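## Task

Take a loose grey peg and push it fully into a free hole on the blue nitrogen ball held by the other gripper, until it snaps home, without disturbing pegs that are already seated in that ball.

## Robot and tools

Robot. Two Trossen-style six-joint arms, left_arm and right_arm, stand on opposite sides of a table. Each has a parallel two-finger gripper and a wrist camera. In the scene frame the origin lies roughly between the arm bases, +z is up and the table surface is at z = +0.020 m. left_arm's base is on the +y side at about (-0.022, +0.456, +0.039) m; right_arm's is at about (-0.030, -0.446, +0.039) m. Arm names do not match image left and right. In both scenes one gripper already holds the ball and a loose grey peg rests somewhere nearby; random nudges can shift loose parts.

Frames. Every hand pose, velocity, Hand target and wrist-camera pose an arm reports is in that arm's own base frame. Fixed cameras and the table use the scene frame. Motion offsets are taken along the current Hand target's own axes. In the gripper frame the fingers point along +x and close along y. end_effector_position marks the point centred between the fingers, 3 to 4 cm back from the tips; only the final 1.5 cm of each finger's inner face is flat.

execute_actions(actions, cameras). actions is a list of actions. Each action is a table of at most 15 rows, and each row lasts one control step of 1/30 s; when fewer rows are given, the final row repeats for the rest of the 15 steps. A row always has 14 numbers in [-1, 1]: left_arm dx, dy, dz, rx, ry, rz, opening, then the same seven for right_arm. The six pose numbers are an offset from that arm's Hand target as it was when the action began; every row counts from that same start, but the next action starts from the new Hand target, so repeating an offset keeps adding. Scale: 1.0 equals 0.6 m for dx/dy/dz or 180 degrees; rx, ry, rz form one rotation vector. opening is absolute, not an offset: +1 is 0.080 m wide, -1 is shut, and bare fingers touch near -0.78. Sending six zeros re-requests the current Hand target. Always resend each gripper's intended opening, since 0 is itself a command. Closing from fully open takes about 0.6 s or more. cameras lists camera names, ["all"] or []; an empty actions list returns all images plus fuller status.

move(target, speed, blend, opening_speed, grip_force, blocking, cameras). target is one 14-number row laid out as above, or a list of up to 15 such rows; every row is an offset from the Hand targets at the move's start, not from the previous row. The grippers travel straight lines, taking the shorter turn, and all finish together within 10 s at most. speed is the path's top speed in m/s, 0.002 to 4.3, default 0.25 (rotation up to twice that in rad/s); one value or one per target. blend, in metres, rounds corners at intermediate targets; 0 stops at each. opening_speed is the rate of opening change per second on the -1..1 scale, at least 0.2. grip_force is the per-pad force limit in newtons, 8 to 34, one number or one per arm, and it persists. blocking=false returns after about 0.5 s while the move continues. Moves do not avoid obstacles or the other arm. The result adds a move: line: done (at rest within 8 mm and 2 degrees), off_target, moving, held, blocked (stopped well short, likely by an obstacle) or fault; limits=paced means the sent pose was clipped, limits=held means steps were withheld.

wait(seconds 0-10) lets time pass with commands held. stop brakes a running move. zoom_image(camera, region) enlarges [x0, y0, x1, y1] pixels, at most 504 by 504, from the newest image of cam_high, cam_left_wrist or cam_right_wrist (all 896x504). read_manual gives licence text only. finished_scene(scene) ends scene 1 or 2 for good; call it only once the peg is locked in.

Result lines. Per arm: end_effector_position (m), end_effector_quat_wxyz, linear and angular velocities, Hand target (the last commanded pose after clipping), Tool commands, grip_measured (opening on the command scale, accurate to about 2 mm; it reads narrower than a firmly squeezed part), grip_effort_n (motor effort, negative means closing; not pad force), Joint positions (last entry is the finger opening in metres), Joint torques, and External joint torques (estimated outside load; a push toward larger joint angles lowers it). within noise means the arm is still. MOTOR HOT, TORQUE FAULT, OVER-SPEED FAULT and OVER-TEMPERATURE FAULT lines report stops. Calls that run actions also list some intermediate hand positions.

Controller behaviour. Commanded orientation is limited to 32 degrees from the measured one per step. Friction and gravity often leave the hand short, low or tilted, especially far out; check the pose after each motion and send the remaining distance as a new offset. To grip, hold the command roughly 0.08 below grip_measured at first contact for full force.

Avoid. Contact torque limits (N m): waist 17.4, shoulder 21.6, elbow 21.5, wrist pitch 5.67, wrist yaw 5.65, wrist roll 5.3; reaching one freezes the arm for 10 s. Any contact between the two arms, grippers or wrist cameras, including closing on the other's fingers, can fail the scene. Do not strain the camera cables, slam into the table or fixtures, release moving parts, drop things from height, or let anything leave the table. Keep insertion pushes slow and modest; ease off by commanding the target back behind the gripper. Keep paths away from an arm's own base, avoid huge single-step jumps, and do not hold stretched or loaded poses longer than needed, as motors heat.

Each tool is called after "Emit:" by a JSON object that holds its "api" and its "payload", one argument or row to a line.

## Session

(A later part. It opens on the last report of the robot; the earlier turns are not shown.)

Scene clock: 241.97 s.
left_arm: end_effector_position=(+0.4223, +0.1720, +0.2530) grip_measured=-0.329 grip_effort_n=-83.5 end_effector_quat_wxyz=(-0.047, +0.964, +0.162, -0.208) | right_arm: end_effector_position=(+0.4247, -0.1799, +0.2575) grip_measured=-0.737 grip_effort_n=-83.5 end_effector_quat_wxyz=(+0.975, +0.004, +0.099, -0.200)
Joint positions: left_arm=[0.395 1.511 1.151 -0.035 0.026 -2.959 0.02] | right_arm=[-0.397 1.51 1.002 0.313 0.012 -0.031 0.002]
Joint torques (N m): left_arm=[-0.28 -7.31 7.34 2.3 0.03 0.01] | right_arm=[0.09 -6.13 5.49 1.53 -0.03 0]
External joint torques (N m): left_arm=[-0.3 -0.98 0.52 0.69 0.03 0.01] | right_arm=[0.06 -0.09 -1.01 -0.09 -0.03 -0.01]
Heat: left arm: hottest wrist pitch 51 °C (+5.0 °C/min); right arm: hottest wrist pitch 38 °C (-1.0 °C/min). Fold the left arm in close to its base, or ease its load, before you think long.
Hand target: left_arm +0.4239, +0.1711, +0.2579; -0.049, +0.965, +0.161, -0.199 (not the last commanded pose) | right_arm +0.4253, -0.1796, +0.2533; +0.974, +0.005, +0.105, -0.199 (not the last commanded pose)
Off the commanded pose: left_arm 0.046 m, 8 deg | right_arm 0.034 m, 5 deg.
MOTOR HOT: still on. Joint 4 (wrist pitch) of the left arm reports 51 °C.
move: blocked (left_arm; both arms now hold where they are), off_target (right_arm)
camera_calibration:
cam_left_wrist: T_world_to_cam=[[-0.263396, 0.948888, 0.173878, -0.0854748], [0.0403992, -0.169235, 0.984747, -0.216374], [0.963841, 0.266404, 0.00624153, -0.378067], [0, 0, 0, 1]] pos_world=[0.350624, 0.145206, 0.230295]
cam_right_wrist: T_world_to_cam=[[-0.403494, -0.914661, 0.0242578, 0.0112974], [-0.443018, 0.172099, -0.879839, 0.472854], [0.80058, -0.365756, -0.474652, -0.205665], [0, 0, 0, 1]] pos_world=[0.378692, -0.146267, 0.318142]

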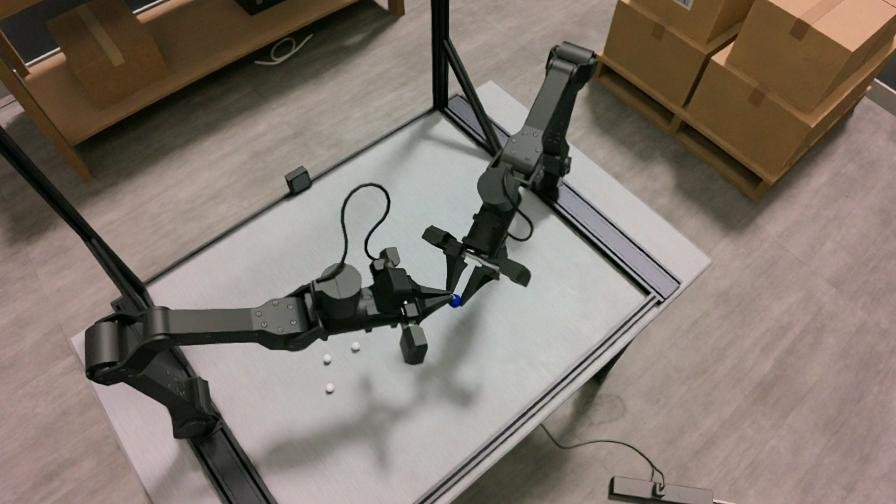

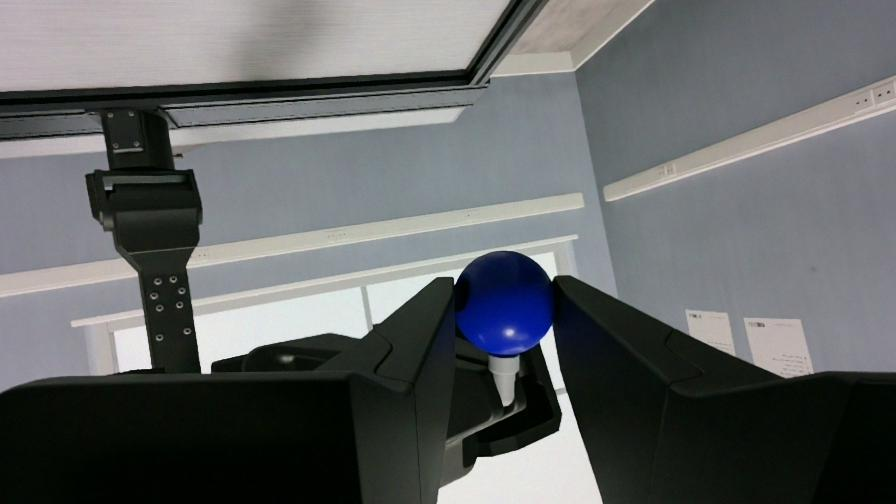

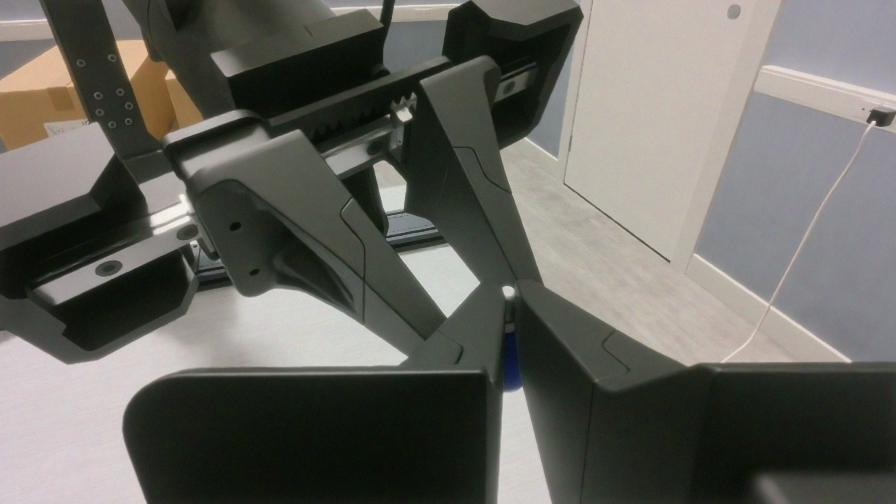

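Emit:
{"api": "move", "payload": {
  "target": [0,0,0,0,0,0,-0.465,-0.0051,-0.0009,0.0262,0,0,0,-0.9],
  "speed": 0.04,
  "cameras": ["cam_left_wrist","cam_right_wrist"]
}}

Emit:
{"api": "zoom_image", "payload": {
  "camera": "cam_left_wrist",
  "region": [480, 335, 530, 385]
}}

Emit:
{"api": "zoom_image", "payload": {
  "camera": "cam_right_wrist",
  "region": [468, 290, 558, 380]
}}

Scene clock: 243.70 s.
left_arm: end_effector_position=(+0.4222, +0.1722, +0.2530) grip_measured=-0.329 grip_effort_n=-83.5 end_effector_quat_wxyz=(-0.047, +0.964, +0.162, -0.208) | right_arm: end_effector_position=(+0.4254, -0.1802, +0.2604) grip_measured=-0.737 grip_effort_n=-83.5 end_effector_quat_wxyz=(+0.973, +0.006, +0.114, -0.200)
Joint positions: left_arm=[0.396 1.511 1.151 -0.035 0.025 -2.959 0.02] | right_arm=[-0.397 1.51 1.038 0.246 0.012 -0.031 0.002]
Joint torques (N m): left_arm=[-0.32 -7.28 7.34 2.27 0.05 0.01] | right_arm=[0.03 -7.77 7.16 1.62 -0.03 0.03]
External joint torques (N m): left_arm=[-0.37 -0.97 0.58 0.69 0.06 0] | right_arm=[0.05 -1.48 0.46 -0.05 -0.03 0.03]
Heat: left arm: hottest wrist pitch 51 °C (+5.0 °C/min); right arm: hottest wrist pitch 38 °C (-1.0 °C/min). Fold the left arm in close to its base, or ease its load, before you think long.
Hand target: left_arm +0.4239, +0.1710, +0.2579; -0.049, +0.965, +0.161, -0.199 | right_arm +0.4256, -0.1797, +0.2692; +0.974, +0.005, +0.105, -0.199
Off the commanded pose: left_arm 0.005 m, 1 deg | right_arm 0.009 m, 1 deg.
MOTOR HOT: still on. Joint 4 (wrist pitch) of the left arm reports 51 °C.
move: off_target (right_arm)
camera_calibration:
cam_left_wrist: T_world_to_cam=[[-0.264079, 0.948671, 0.17403, -0.0854561], [0.0405633, -0.169352, 0.984721, -0.21637], [0.963648, 0.267103, 0.00624099, -0.378057], [0, 0, 0, 1]] pos_world=[0.350523, 0.145407, 0.230296]
cam_right_wrist: T_world_to_cam=[[-0.402833, -0.914936, 0.0248311, 0.0107156], [-0.466678, 0.181982, -0.865502, 0.483853], [0.787361, -0.360241, -0.500289, -0.191834], [0, 0, 0, 1]] pos_world=[0.381162, -0.147355, 0.322537]
Images, in order (width x height): cam_left_wrist 896x504, cam_right_wrist 896x504.

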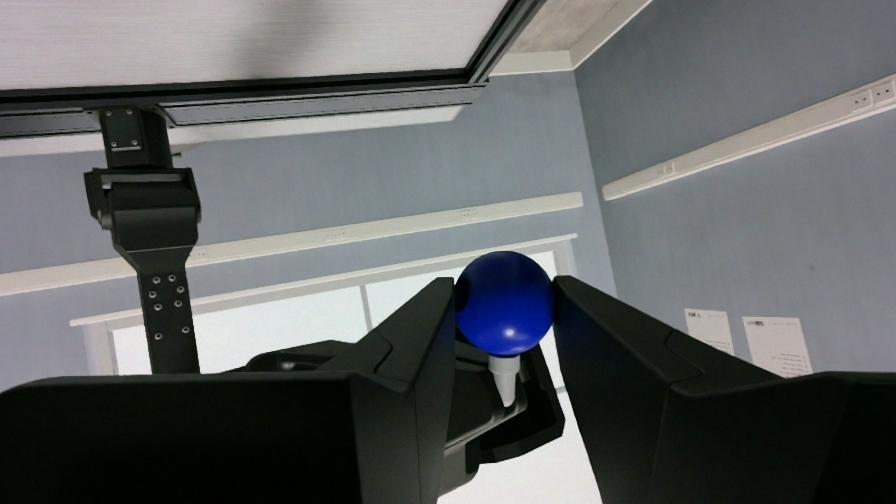

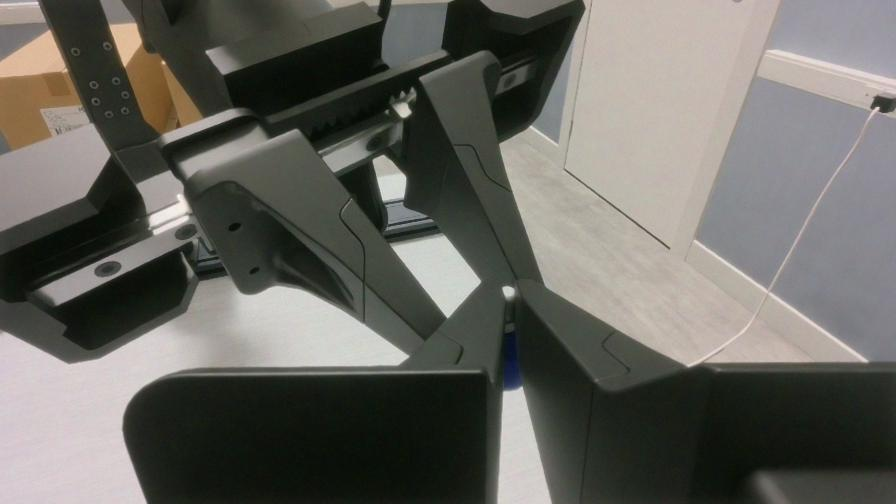

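Scaled by 10.080 from the camera's 896x504 image, which has a finer 1280x720 frame.

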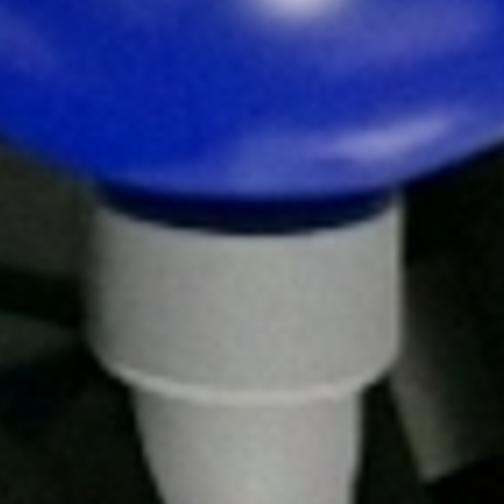

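Scaled by 5.600 from the camera's 896x504 image, which has a finer 1280x720 frame.

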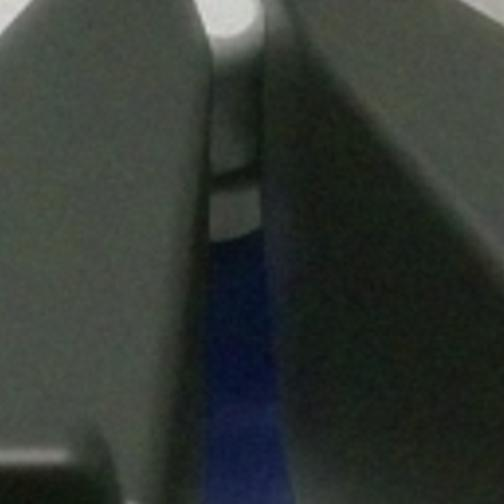

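Emit:
{"api": "move", "payload": {
  "target": [0,0,0,0,0,0,-0.465,-0.0051,-0.0009,0.0262,0,-0.0083,0,-0.9],
  "speed": 0.03,
  "cameras": ["cam_left_wrist","cam_right_wrist"]
}}

Emit:
{"api": "zoom_image", "payload": {
  "camera": "cam_left_wrist",
  "region": [480, 335, 530, 385]
}}

Emit:
{"api": "zoom_image", "payload": {
  "camera": "cam_right_wrist",
  "region": [468, 290, 558, 380]
}}

Scene clock: 269.90 s.
left_arm: end_effector_position=(+0.4225, +0.1728, +0.2543) grip_measured=-0.329 grip_effort_n=-83.5 end_effector_quat_wxyz=(-0.048, +0.964, +0.163, -0.205) | right_arm: end_effector_position=(+0.4257, -0.1805, +0.2653) grip_measured=-0.737 grip_effort_n=-83.5 end_effector_quat_wxyz=(+0.973, +0.007, +0.115, -0.200)
Joint positions: left_arm=[0.396 1.511 1.151 -0.029 0.025 -2.959 0.02] | right_arm=[-0.397 1.507 1.057 0.221 0.012 -0.031 0.002]
Joint torques (N m): left_arm=[-0.41 -7.26 7.35 1.85 0.07 0.02] | right_arm=[0.11 -8.92 8.43 2.27 -0.05 0]
External joint torques (N m): left_arm=[-0.45 -0.95 0.59 0.26 0.07 0.01] | right_arm=[0.14 -2.71 1.79 0.63 -0.05 0]
Heat: left arm: hottest wrist pitch 53 °C (+5.0 °C/min); right arm: hottest wrist pitch 39 °C (+1.0 °C/min). Fold the left arm in close to its base, or ease its load, before you think long.
Hand target: left_arm +0.4239, +0.1710, +0.2579; -0.049, +0.965, +0.161, -0.199 | right_arm +0.4257, -0.1799, +0.2852; +0.976, +0.002, +0.092, -0.200
Off the commanded pose: left_arm 0.004 m, 1 deg | right_arm 0.020 m, 3 deg.
MOTOR HOT: still on. Joint 4 (wrist pitch) of the left arm reports 53 °C.
move: off_target (right_arm)
camera_calibration:
cam_left_wrist: T_world_to_cam=[[-0.266541, 0.947773, 0.175163, -0.0852753], [0.0350608, -0.172082, 0.984458, -0.214701], [0.963186, 0.26854, 0.0126374, -0.380315], [0, 0, 0, 1]] pos_world=[0.351112, 0.146005, 0.231108]
cam_right_wrist: T_world_to_cam=[[-0.403159, -0.914793, 0.0248347, 0.0105809], [-0.468418, 0.182972, -0.864353, 0.4889], [0.78616, -0.360105, -0.502272, -0.188493], [0, 0, 0, 1]] pos_world=[0.381461, -0.147653, 0.327645]
Images, in order (width x height): cam_left_wrist 896x504, cam_right_wrist 896x504.

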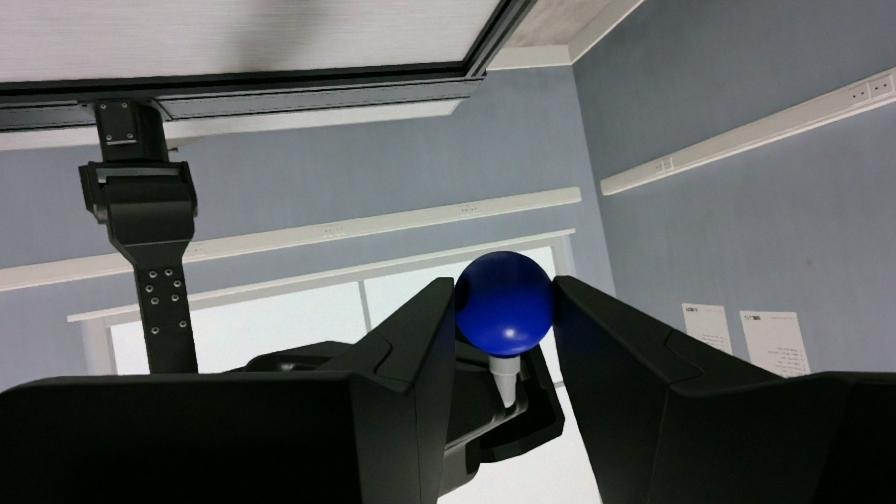

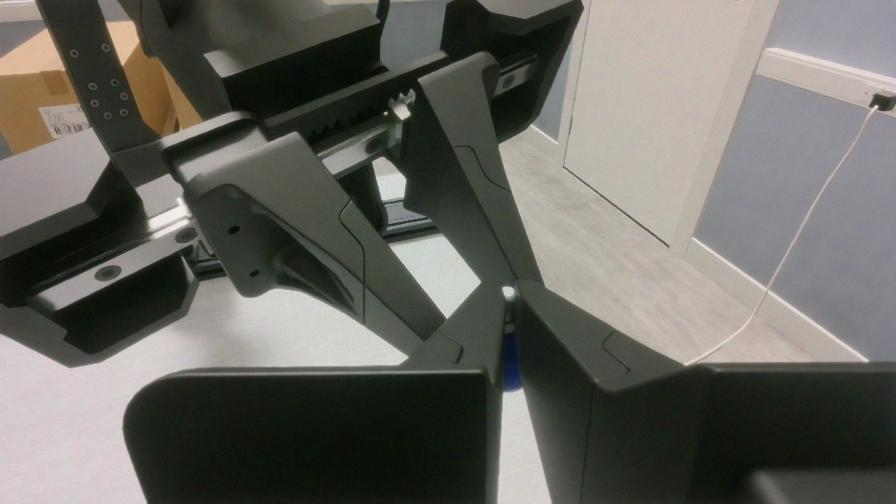

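Scaled by 10.080 from the camera's 896x504 image, which has a finer 1280x720 frame.

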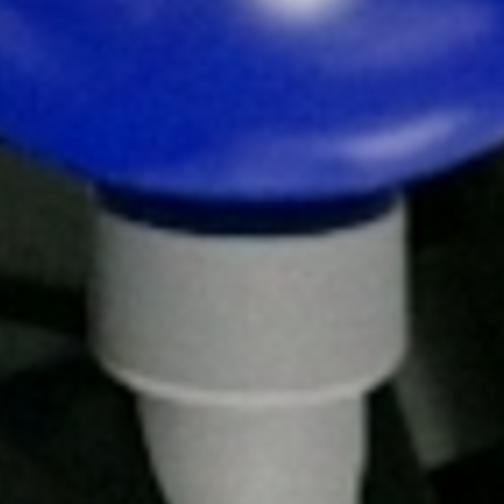

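Scaled by 5.600 from the camera's 896x504 image, which has a finer 1280x720 frame.

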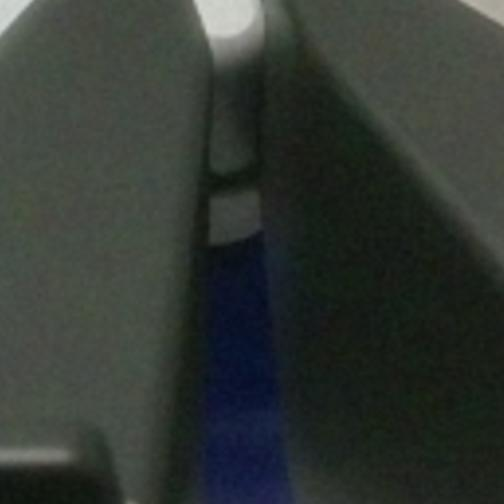

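Emit:
{"api": "move", "payload": {
  "target": [0,0,0,0,0,0,-0.465,0.0050,0.0009,-0.0270,0,0.0100,0,-0.9],
  "speed": 0.05
}}

Emit:
{"api": "move", "payload": {
  "target": [0,0,0,0,0,0,-0.465,0,0,0.004,0,0,0,-0.55],
  "speed": 0.03,
  "opening_speed": 0.4,
  "cameras": ["all"]
}}

Emit:
{"api": "zoom_image", "payload": {
  "camera": "cam_left_wrist",
  "region": [424, 304, 584, 464]
}}

Emit:
{"api": "zoom_image", "payload": {
  "camera": "cam_right_wrist",
  "region": [448, 260, 588, 420]
}}

Scene clock: 273.00 s.
left_arm: end_effector_position=(+0.4225, +0.1730, +0.2545) grip_measured=-0.329 grip_effort_n=-83.5 end_effector_quat_wxyz=(-0.048, +0.964, +0.164, -0.204) | right_arm: end_effector_position=(+0.4257, -0.1807, +0.2659) grip_measured=-0.737 grip_effort_n=-83.5 end_effector_quat_wxyz=(+0.973, +0.006, +0.113, -0.200)
Joint positions: left_arm=[0.397 1.511 1.151 -0.028 0.025 -2.959 0.02] | right_arm=[-0.397 1.507 1.057 0.225 0.012 -0.031 0.002]
Joint torques (N m): left_arm=[-0.45 -7.25 7.34 1.78 0.08 0.01] | right_arm=[0.09 -7.32 5.73 2.6 -0.05 0.01]
External joint torques (N m): left_arm=[-0.45 -0.94 0.58 0.19 0.08 0] | right_arm=[0.12 -1.09 -0.97 0.94 -0.06 0.01]
Heat: left arm: hottest wrist pitch 52 °C (+4.0 °C/min); right arm: hottest wrist pitch 39 °C (+1.0 °C/min). Fold the left arm in close to its base, or ease its load, before you think long.
Hand target: left_arm +0.4239, +0.1710, +0.2579; -0.049, +0.965, +0.161, -0.199 | right_arm +0.4258, -0.1800, +0.2687; +0.974, +0.005, +0.107, -0.200
Off the commanded pose: left_arm 0.004 m, 1 deg | right_arm 0.003 m, 1 deg.
MOTOR HOT: still on. Joint 4 (wrist pitch) of the left arm reports 52 °C.
move: done

Scene clock: 273.87 s.
left_arm: end_effector_position=(+0.4229, +0.1721, +0.2546) grip_measured=-0.329 grip_effort_n=-83.5 end_effector_quat_wxyz=(-0.048, +0.964, +0.163, -0.204) | right_arm: end_effector_position=(+0.4257, -0.1807, +0.2659) grip_measured=-0.555 grip_effort_n=17.4 end_effector_quat_wxyz=(+0.973, +0.006, +0.113, -0.200)
Joint positions: left_arm=[0.395 1.511 1.151 -0.027 0.025 -2.959 0.02] | right_arm=[-0.397 1.507 1.057 0.225 0.012 -0.031 0.01]
Joint torques (N m): left_arm=[-0.26 -7.27 7.35 1.75 0.08 0.01] | right_arm=[0.09 -7.26 6.73 1.88 -0.03 0.02]
External joint torques (N m): left_arm=[-0.29 -0.92 0.55 0.15 0.08 0.01] | right_arm=[0.09 -1.14 0.13 0.25 -0.03 0.02]
Heat: left arm: hottest wrist pitch 51 °C (+2.0 °C/min); right arm: hottest wrist pitch 40 °C (+1.0 °C/min). Fold the left arm in close to its base, or ease its load, before you think long.
Hand target: left_arm +0.4239, +0.1710, +0.2579; -0.049, +0.965, +0.161, -0.199 | right_arm +0.4263, -0.1801, +0.2711; +0.974, +0.005, +0.107, -0.200
Off the commanded pose: left_arm 0.004 m, 1 deg | right_arm 0.005 m, 1 deg.
MOTOR HOT: still on. Joint 4 (wrist pitch) of the left arm reports 51 °C.
move: done
camera_calibration:
cam_left_wrist: T_world_to_cam=[[-0.264922, 0.948189, 0.175369, -0.0853093], [0.0333561, -0.172747, 0.984401, -0.21431], [0.963693, 0.266639, 0.0141364, -0.38079], [0, 0, 0, 1]] pos_world=[0.351513, 0.145401, 0.231311]
cam_right_wrist: T_world_to_cam=[[-0.403917, -0.914456, 0.0249116, 0.0108468], [-0.465915, 0.182208, -0.865866, 0.488621], [0.787257, -0.361345, -0.499656, -0.189682], [0, 0, 0, 1]] pos_world=[0.381366, -0.147652, 0.328035]

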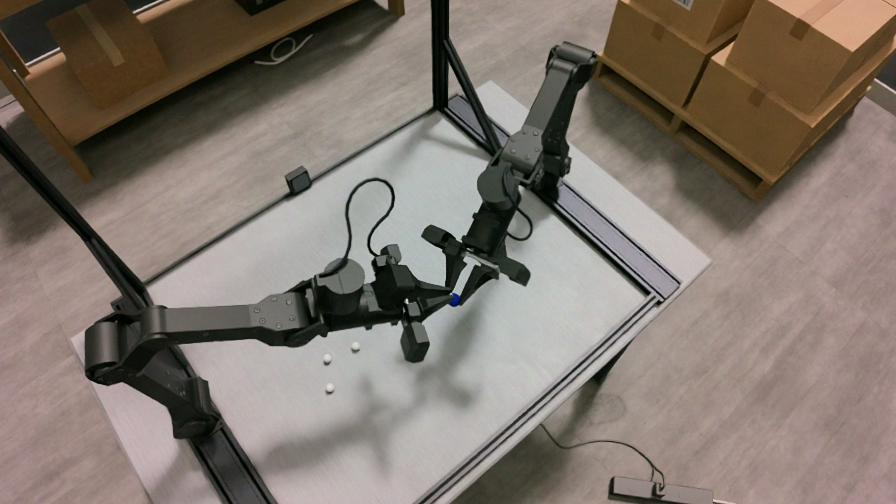

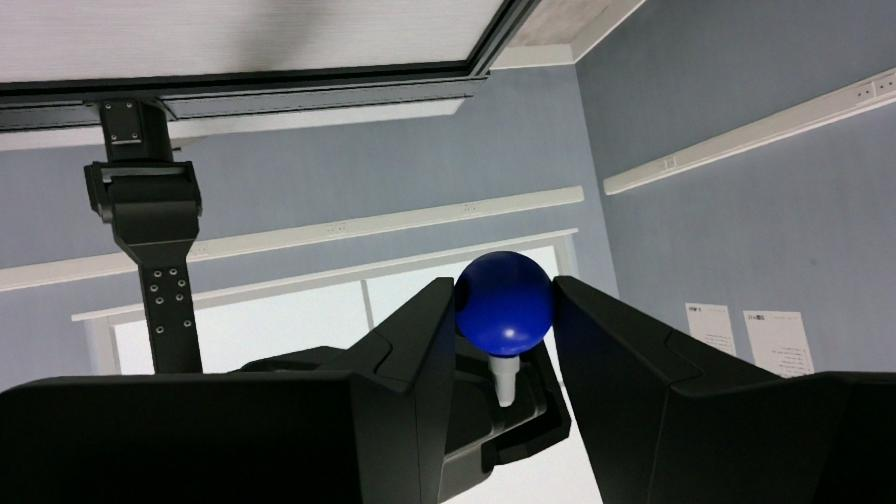

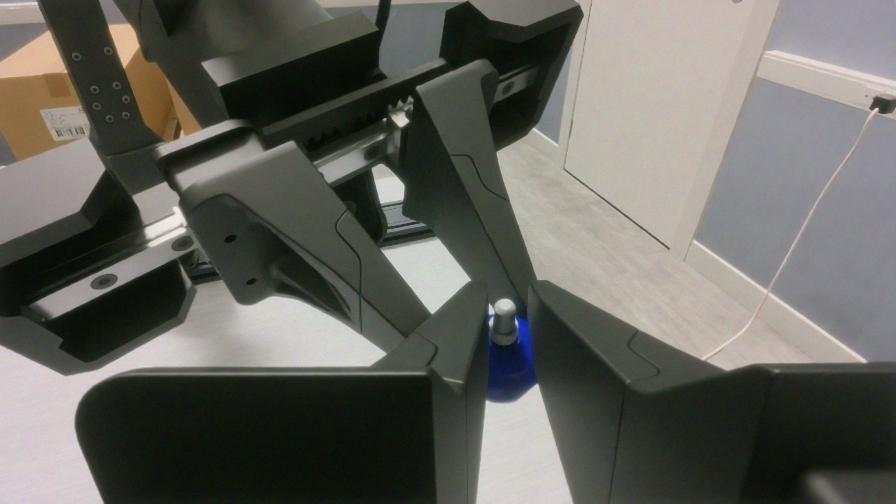

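Scaled by 3.150 from the camera's 896x504 image, which has a finer 1280x720 frame.

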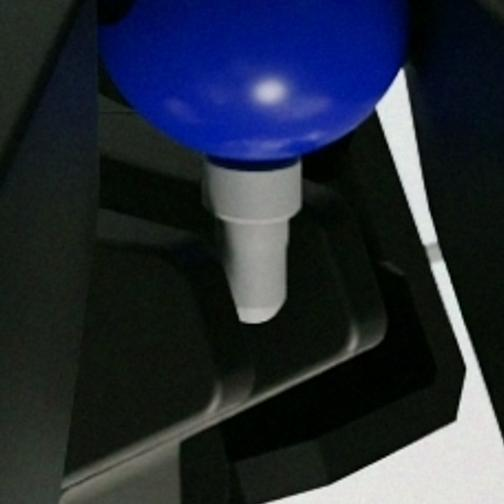

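Scaled by 3.150 from the camera's 896x504 image, which has a finer 1280x720 frame.

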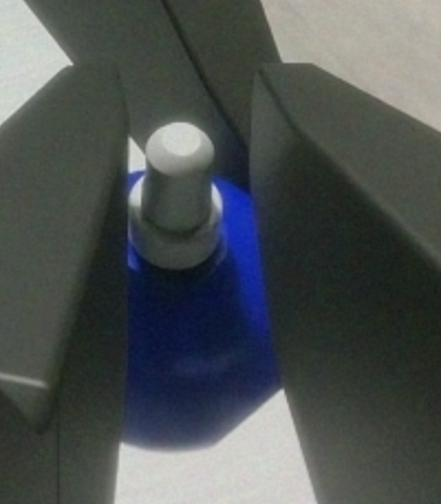

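Emit:
{"api": "zoom_image", "payload": {
  "camera": "cam_right_wrist",
  "region": [484, 292, 534, 352]
}}

Scaled by 8.400 from the camera's 896x504 image, which has a finer 1280x720 frame.

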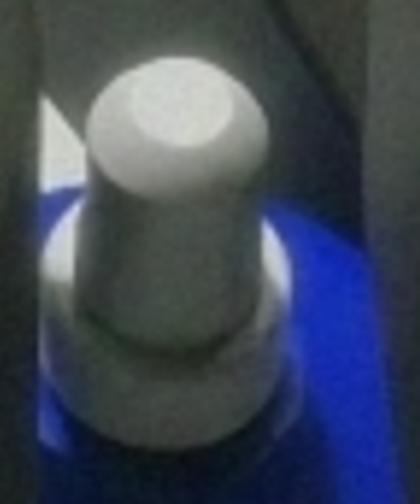

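Emit:
{"api": "move", "payload": {
  "target": [
    [0,0,0,0,0,0,-0.465,-0.06,0,0.005,0,0,0,-0.55],
    [0,0,0,0.389,0,0,-0.465,-0.06,0,0.005,0,0,0,-0.55]
  ],
  "speed": [0.12,0.5],
  "cameras": ["all"]
}}

Scene clock: 288.47 s.
left_arm: end_effector_position=(+0.4229, +0.1721, +0.2546) grip_measured=-0.329 grip_effort_n=-83.5 end_effector_quat_wxyz=(-0.591, +0.764, +0.017, -0.260) | right_arm: end_effector_position=(+0.3974, -0.1684, +0.2786) grip_measured=-0.553 grip_effort_n=17.4 end_effector_quat_wxyz=(+0.973, +0.006, +0.112, -0.200)
Joint positions: left_arm=[0.395 1.511 1.151 -0.027 0.025 -1.742 0.02] | right_arm=[-0.397 1.377 0.993 0.162 0.012 -0.031 0.01]
Joint torques (N m): left_arm=[-0.23 -7.27 7.36 1.77 0.06 0.19] | right_arm=[0.32 -7.84 5.06 1.84 0.05 0.03]
External joint torques (N m): left_arm=[-0.23 -0.95 0.56 0.15 0.08 0.15] | right_arm=[0.36 -2.56 -1.59 0.21 0.03 0.03]
Heat: left arm: hottest wrist pitch 47 °C (-1.0 °C/min); right arm: hottest wrist pitch 41 °C (+2.0 °C/min).
Hand target: left_arm +0.4239, +0.1710, +0.2579; -0.594, +0.762, +0.018, -0.256 | right_arm +0.3946, -0.1662, +0.2815; +0.974, +0.005, +0.107, -0.199
Off the commanded pose: left_arm 0.004 m, 1 deg | right_arm 0.005 m, 0 deg.
MOTOR HOT: cleared for the motors of the left arm.
move: done
camera_calibration:
cam_left_wrist: T_world_to_cam=[[0.310214, 0.284786, 0.907008, -0.400637], [0.0320166, -0.956664, 0.289427, 0.0980675], [0.950127, -0.060745, -0.305889, -0.2372], [0, 0, 0, 1]] pos_world=[0.346514, 0.193505, 0.262441]
cam_right_wrist: T_world_to_cam=[[-0.403289, -0.914735, 0.0248674, 0.0100249], [-0.463302, 0.180675, -0.867588, 0.483373], [0.78912, -0.361409, -0.496662, -0.158248], [0, 0, 0, 1]] pos_world=[0.352867, -0.135356, 0.340523]

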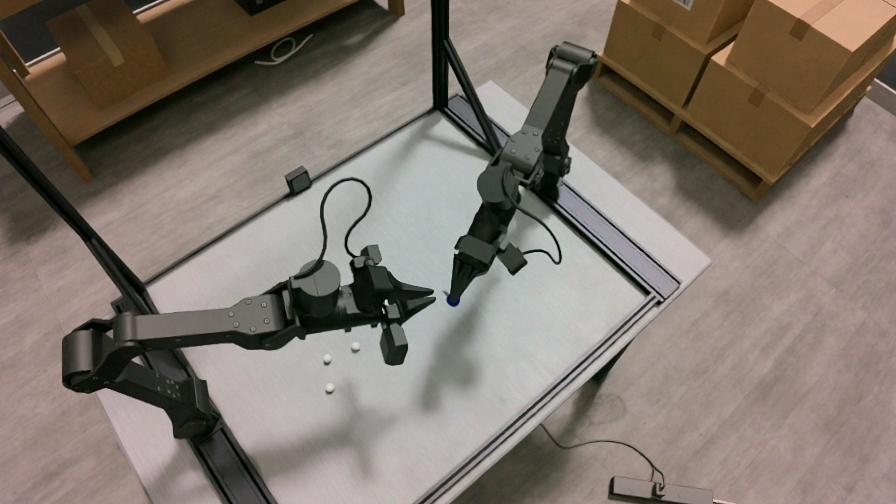

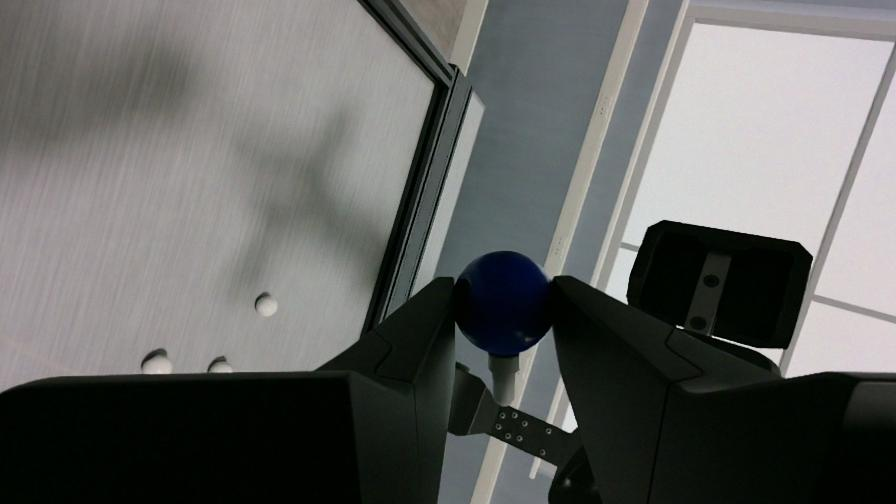

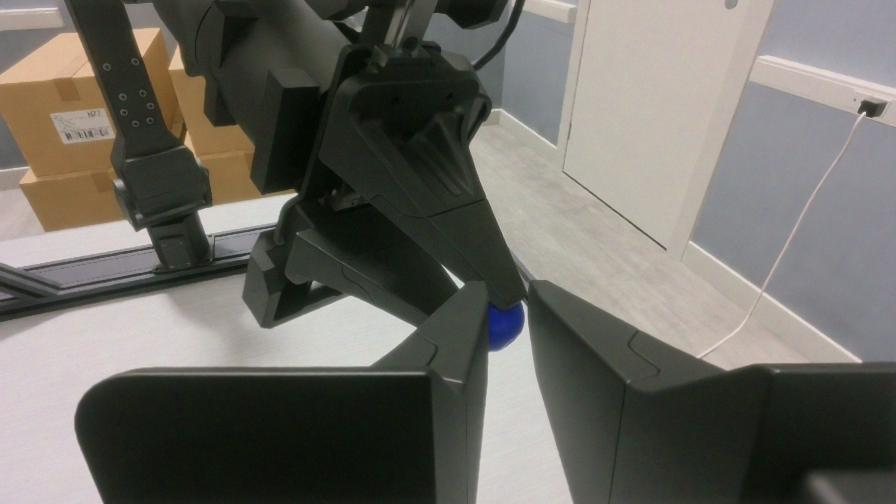

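Emit:
{"api": "move", "payload": {
  "target": [0,0,0,0,0,0,-0.465,-0.008,0,-0.05,0,0,0,-0.55],
  "speed": 0.12,
  "cameras": ["all"]
}}

Emit:
{"api": "zoom_image", "payload": {
  "camera": "cam_right_wrist",
  "region": [460, 210, 540, 290]
}}

Emit:
{"api": "zoom_image", "payload": {
  "camera": "cam_left_wrist",
  "region": [480, 335, 530, 385]
}}

Scene clock: 290.17 s.
left_arm: end_effector_position=(+0.4229, +0.1721, +0.2546) grip_measured=-0.329 grip_effort_n=-83.5 end_effector_quat_wxyz=(-0.591, +0.763, +0.017, -0.260) | right_arm: end_effector_position=(+0.3868, -0.1640, +0.2501) grip_measured=-0.553 grip_effort_n=17.9 end_effector_quat_wxyz=(+0.973, +0.006, +0.113, -0.200)
Joint positions: left_arm=[0.395 1.511 1.151 -0.027 0.025 -1.741 0.02] | right_arm=[-0.397 1.354 0.862 0.268 0.012 -0.031 0.01]
Joint torques (N m): left_arm=[-0.23 -7.29 7.38 1.76 0.06 0.2] | right_arm=[-0.03 -7.53 5 2.1 -0.06 0.01]
External joint torques (N m): left_arm=[-0.19 -1.04 0.7 0.19 0.07 0.15] | right_arm=[0.01 -2.45 -1.67 0.44 -0.07 0.01]
Heat: left arm: hottest wrist pitch 47 °C (-2.0 °C/min); right arm: hottest wrist pitch 41 °C (+3.0 °C/min).
Hand target: left_arm +0.4239, +0.1710, +0.2579; -0.594, +0.762, +0.018, -0.256 | right_arm +0.3841, -0.1627, +0.2533; +0.974, +0.005, +0.107, -0.199
Off the commanded pose: left_arm 0.004 m, 1 deg | right_arm 0.004 m, 1 deg.
move: done
camera_calibration:
cam_left_wrist: T_world_to_cam=[[0.310429, 0.284459, 0.907038, -0.400746], [0.031878, -0.956756, 0.289141, 0.0981787], [0.950062, -0.0608431, -0.306072, -0.23708], [0, 0, 0, 1]] pos_world=[0.346514, 0.193504, 0.26254]
cam_right_wrist: T_world_to_cam=[[-0.403231, -0.914759, 0.0249214, 0.0104279], [-0.465147, 0.181435, -0.866441, 0.453604], [0.788063, -0.360968, -0.498658, -0.161494], [0, 0, 0, 1]] pos_world=[0.342465, -0.131055, 0.312231]

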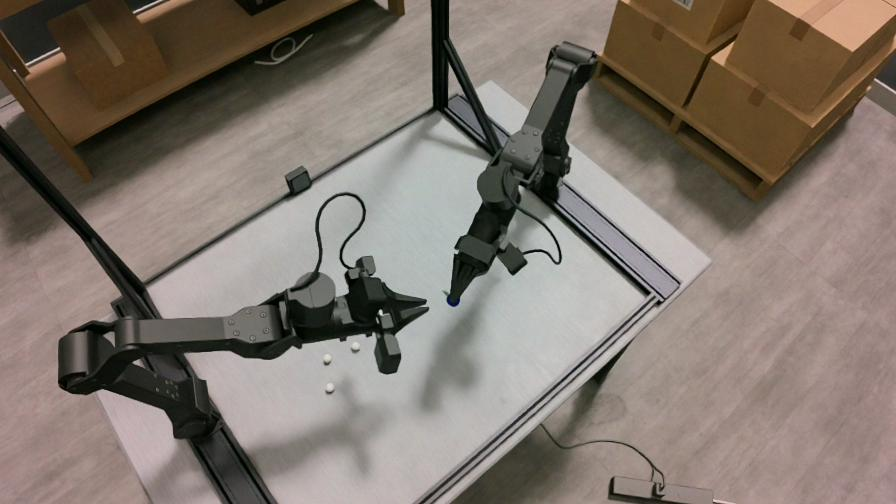

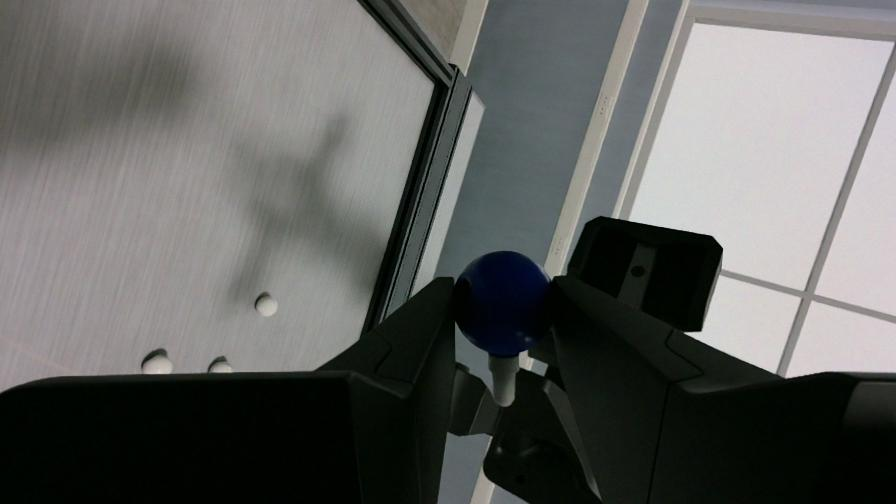

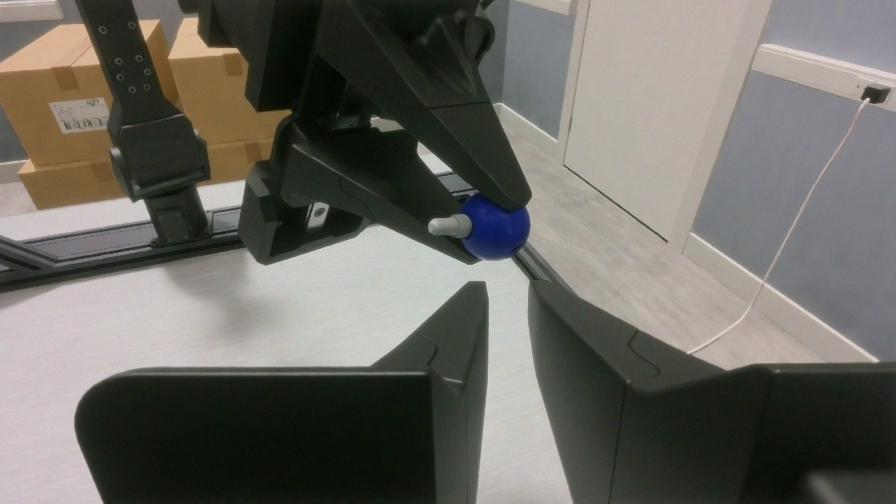

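Scaled by 6.300 from the camera's 896x504 image, which has a finer 1280x720 frame.

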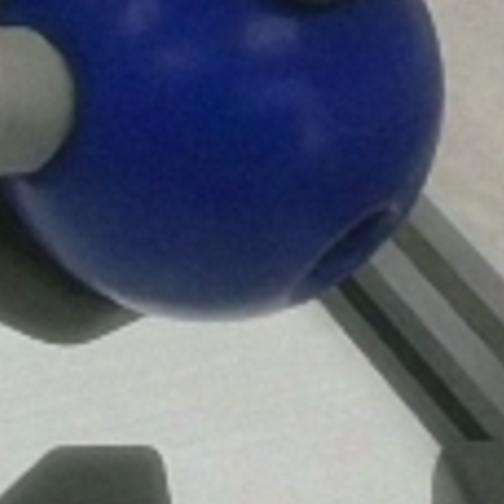

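Scaled by 10.080 from the camera's 896x504 image, which has a finer 1280x720 frame.

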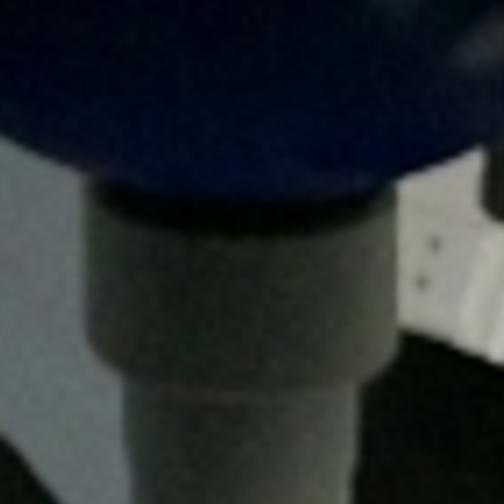

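Emit:
{"api": "zoom_image", "payload": {
  "camera": "cam_right_wrist",
  "region": [420, 190, 490, 260]
}}

Emit:
{"api": "zoom_image", "payload": {
  "camera": "cam_right_wrist",
  "region": [450, 210, 480, 250]
}}

Scaled by 7.200 from the camera's 896x504 image, which has a finer 1280x720 frame.

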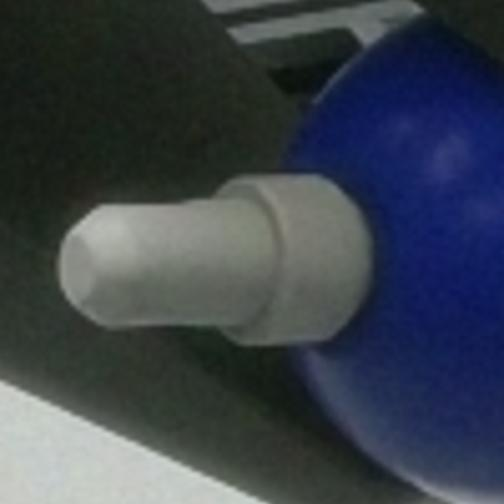

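Scaled by 12.600 from the camera's 896x504 image, which has a finer 1280x720 frame.

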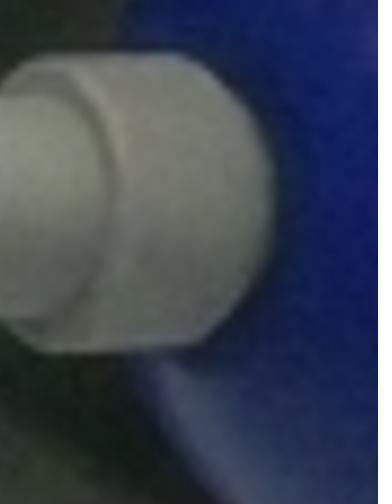

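Emit:
{"api": "move", "payload": {
  "target": [0,0,0,0.22,0,0,-0.465,0,0,0,0,0,0,-0.55],
  "speed": 0.5,
  "cameras": ["cam_right_wrist"]
}}

Emit:
{"api": "zoom_image", "payload": {
  "camera": "cam_right_wrist",
  "region": [430, 200, 500, 270]
}}

Scene clock: 293.27 s.
left_arm: end_effector_position=(+0.4229, +0.1721, +0.2546) grip_measured=-0.329 grip_effort_n=-83.5 end_effector_quat_wxyz=(+0.814, -0.518, +0.072, +0.250) | right_arm: end_effector_position=(+0.3868, -0.1640, +0.2501) grip_measured=-0.553 grip_effort_n=17.4 end_effector_quat_wxyz=(+0.973, +0.006, +0.113, -0.200)
Joint positions: left_arm=[0.395 1.511 1.151 -0.027 0.025 -1.051 0.02] | right_arm=[-0.397 1.354 0.862 0.268 0.012 -0.031 0.01]
Joint torques (N m): left_arm=[-0.25 -7.31 7.38 1.78 0.07 0.21] | right_arm=[-0.11 -7.48 5.01 2.1 -0.06 0.01]
External joint torques (N m): left_arm=[-0.24 -0.97 0.55 0.15 0.08 0.17] | right_arm=[-0.08 -2.38 -1.65 0.44 -0.07 0]
Heat: left arm: hottest wrist pitch 47 °C (-2.0 °C/min); right arm: hottest wrist pitch 41 °C (+3.0 °C/min).
Hand target: left_arm +0.4239, +0.1710, +0.2579; +0.817, -0.516, +0.070, +0.247 | right_arm +0.3841, -0.1627, +0.2534; +0.974, +0.005, +0.107, -0.199
Off the commanded pose: left_arm 0.004 m, 1 deg | right_arm 0.004 m, 1 deg.
move: done
camera_calibration:
cam_right_wrist: T_world_to_cam=[[-0.403231, -0.914759, 0.0249214, 0.0104279], [-0.465147, 0.181435, -0.866441, 0.453604], [0.788063, -0.360968, -0.498658, -0.161494], [0, 0, 0, 1]] pos_world=[0.342465, -0.131055, 0.312231]
Images, in order (width x height): cam_right_wrist 896x504.

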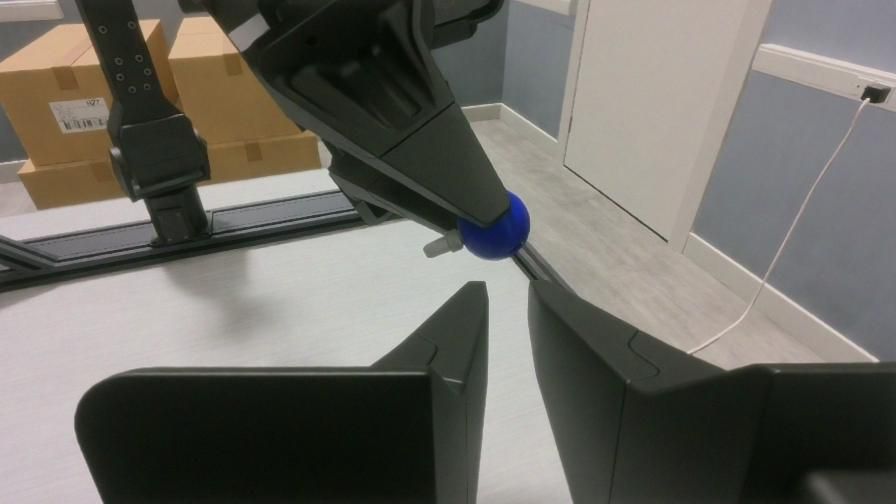

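Scaled by 7.200 from the camera's 896x504 image, which has a finer 1280x720 frame.

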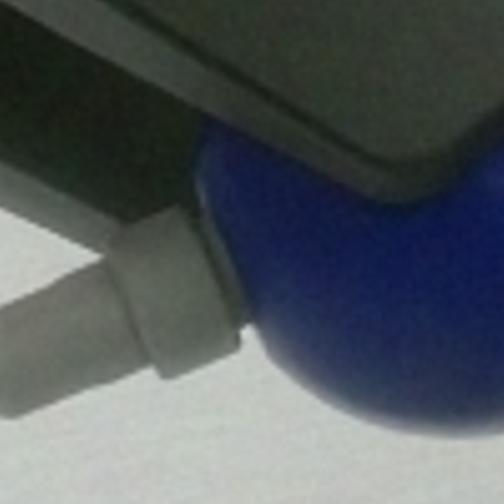

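Emit:
{"api": "zoom_image", "payload": {
  "camera": "cam_right_wrist",
  "region": [445, 220, 475, 260]
}}

Scaled by 12.600 from the camera's 896x504 image, which has a finer 1280x720 frame.

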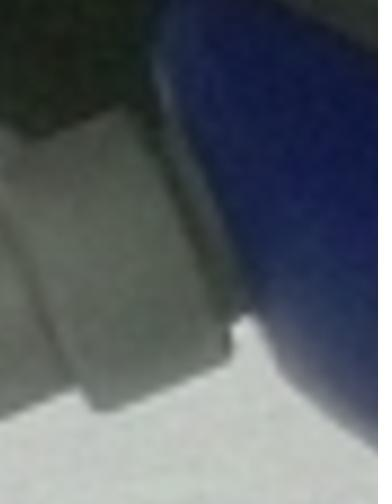

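Emit:
{"api": "move", "payload": {
  "target": [0,0,0,-0.609,0,0,-0.465,0.0177,0,0.0372,0,-0.0667,0,-0.35],
  "speed": 0.5,
  "cameras": ["all"]
}}

Scene clock: 310.10 s.
left_arm: end_effector_position=(+0.4229, +0.1721, +0.2546) grip_measured=-0.329 grip_effort_n=-83.5 end_effector_quat_wxyz=(-0.051, +0.964, +0.162, -0.204) | right_arm: end_effector_position=(+0.3976, -0.1673, +0.2793) grip_measured=-0.353 grip_effort_n=17.9 end_effector_quat_wxyz=(+0.980, -0.016, -0.002, -0.200)
Joint positions: left_arm=[0.395 1.511 1.151 -0.027 0.025 -2.953 0.02] | right_arm=[-0.397 1.404 0.813 0.601 0.005 -0.031 0.019]
Joint torques (N m): left_arm=[-0.24 -7.26 7.36 1.75 0.09 -0.16] | right_arm=[-0.19 -4.87 4.87 2.07 -0.09 -0.02]
External joint torques (N m): left_arm=[-0.25 -0.97 0.6 0.15 0.09 -0.17] | right_arm=[-0.17 0.41 -1.6 0.44 -0.09 -0.03]
Heat: left arm: hottest wrist pitch 45 °C (-7.1 °C/min); right arm: hottest wrist pitch 42 °C (+4.1 °C/min).
Hand target: left_arm +0.4239, +0.1710, +0.2579; -0.049, +0.965, +0.161, -0.199 | right_arm +0.3982, -0.1681, +0.2729; +0.980, -0.016, +0.005, -0.199
Off the commanded pose: left_arm 0.004 m, 1 deg | right_arm 0.006 m, 1 deg.
move: done
camera_calibration:
cam_left_wrist: T_world_to_cam=[[-0.2624, 0.947851, 0.180901, -0.0877257], [0.0349161, -0.178021, 0.983407, -0.213813], [0.964327, 0.264362, 0.0136174, -0.380549], [0, 0, 0, 1]] pos_world=[0.35142, 0.14569, 0.231316]
cam_right_wrist: T_world_to_cam=[[-0.401436, -0.915668, 0.0200549, 0.0115458], [-0.268554, 0.0967452, -0.958394, 0.417805], [0.87563, -0.390119, -0.284743, -0.255953], [0, 0, 0, 1]] pos_world=[0.340958, -0.129701, 0.327309]

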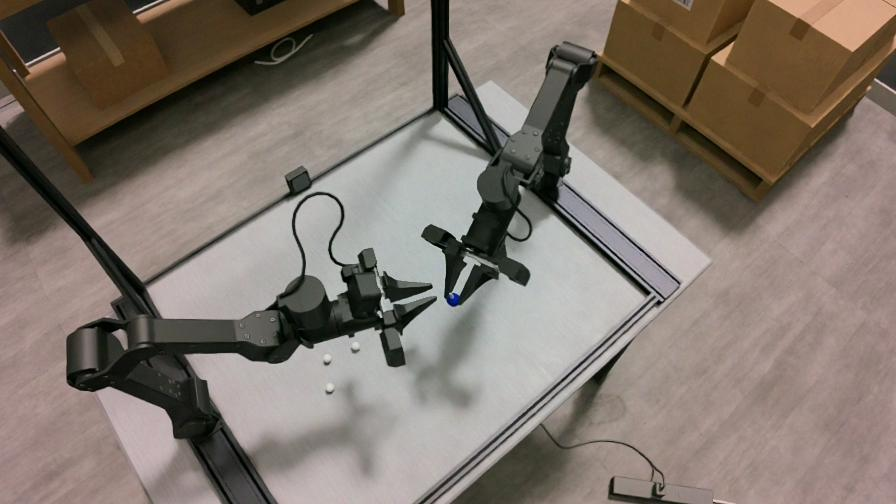

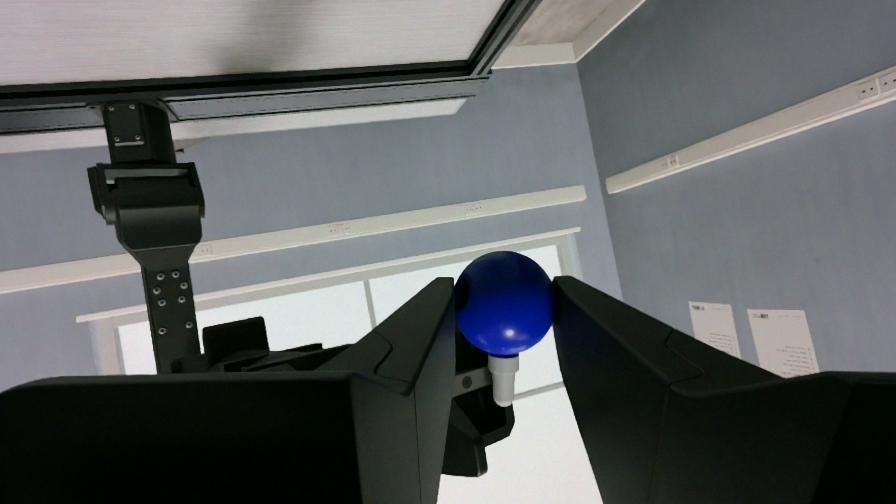

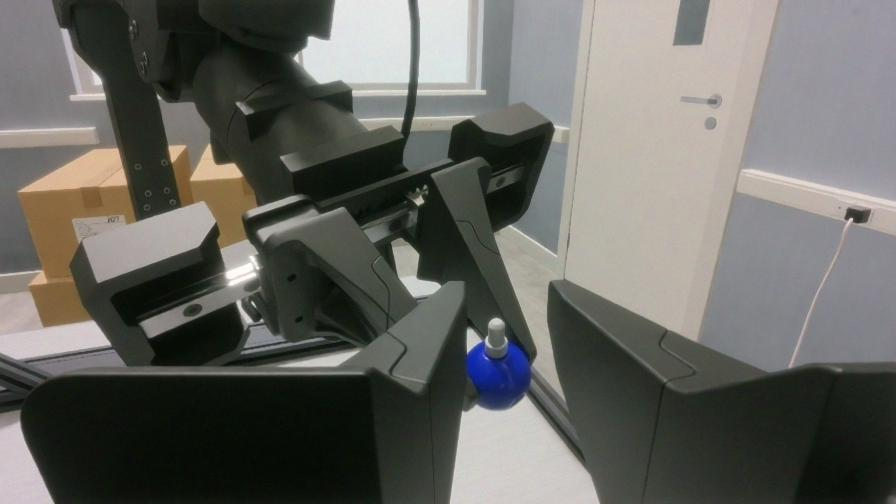

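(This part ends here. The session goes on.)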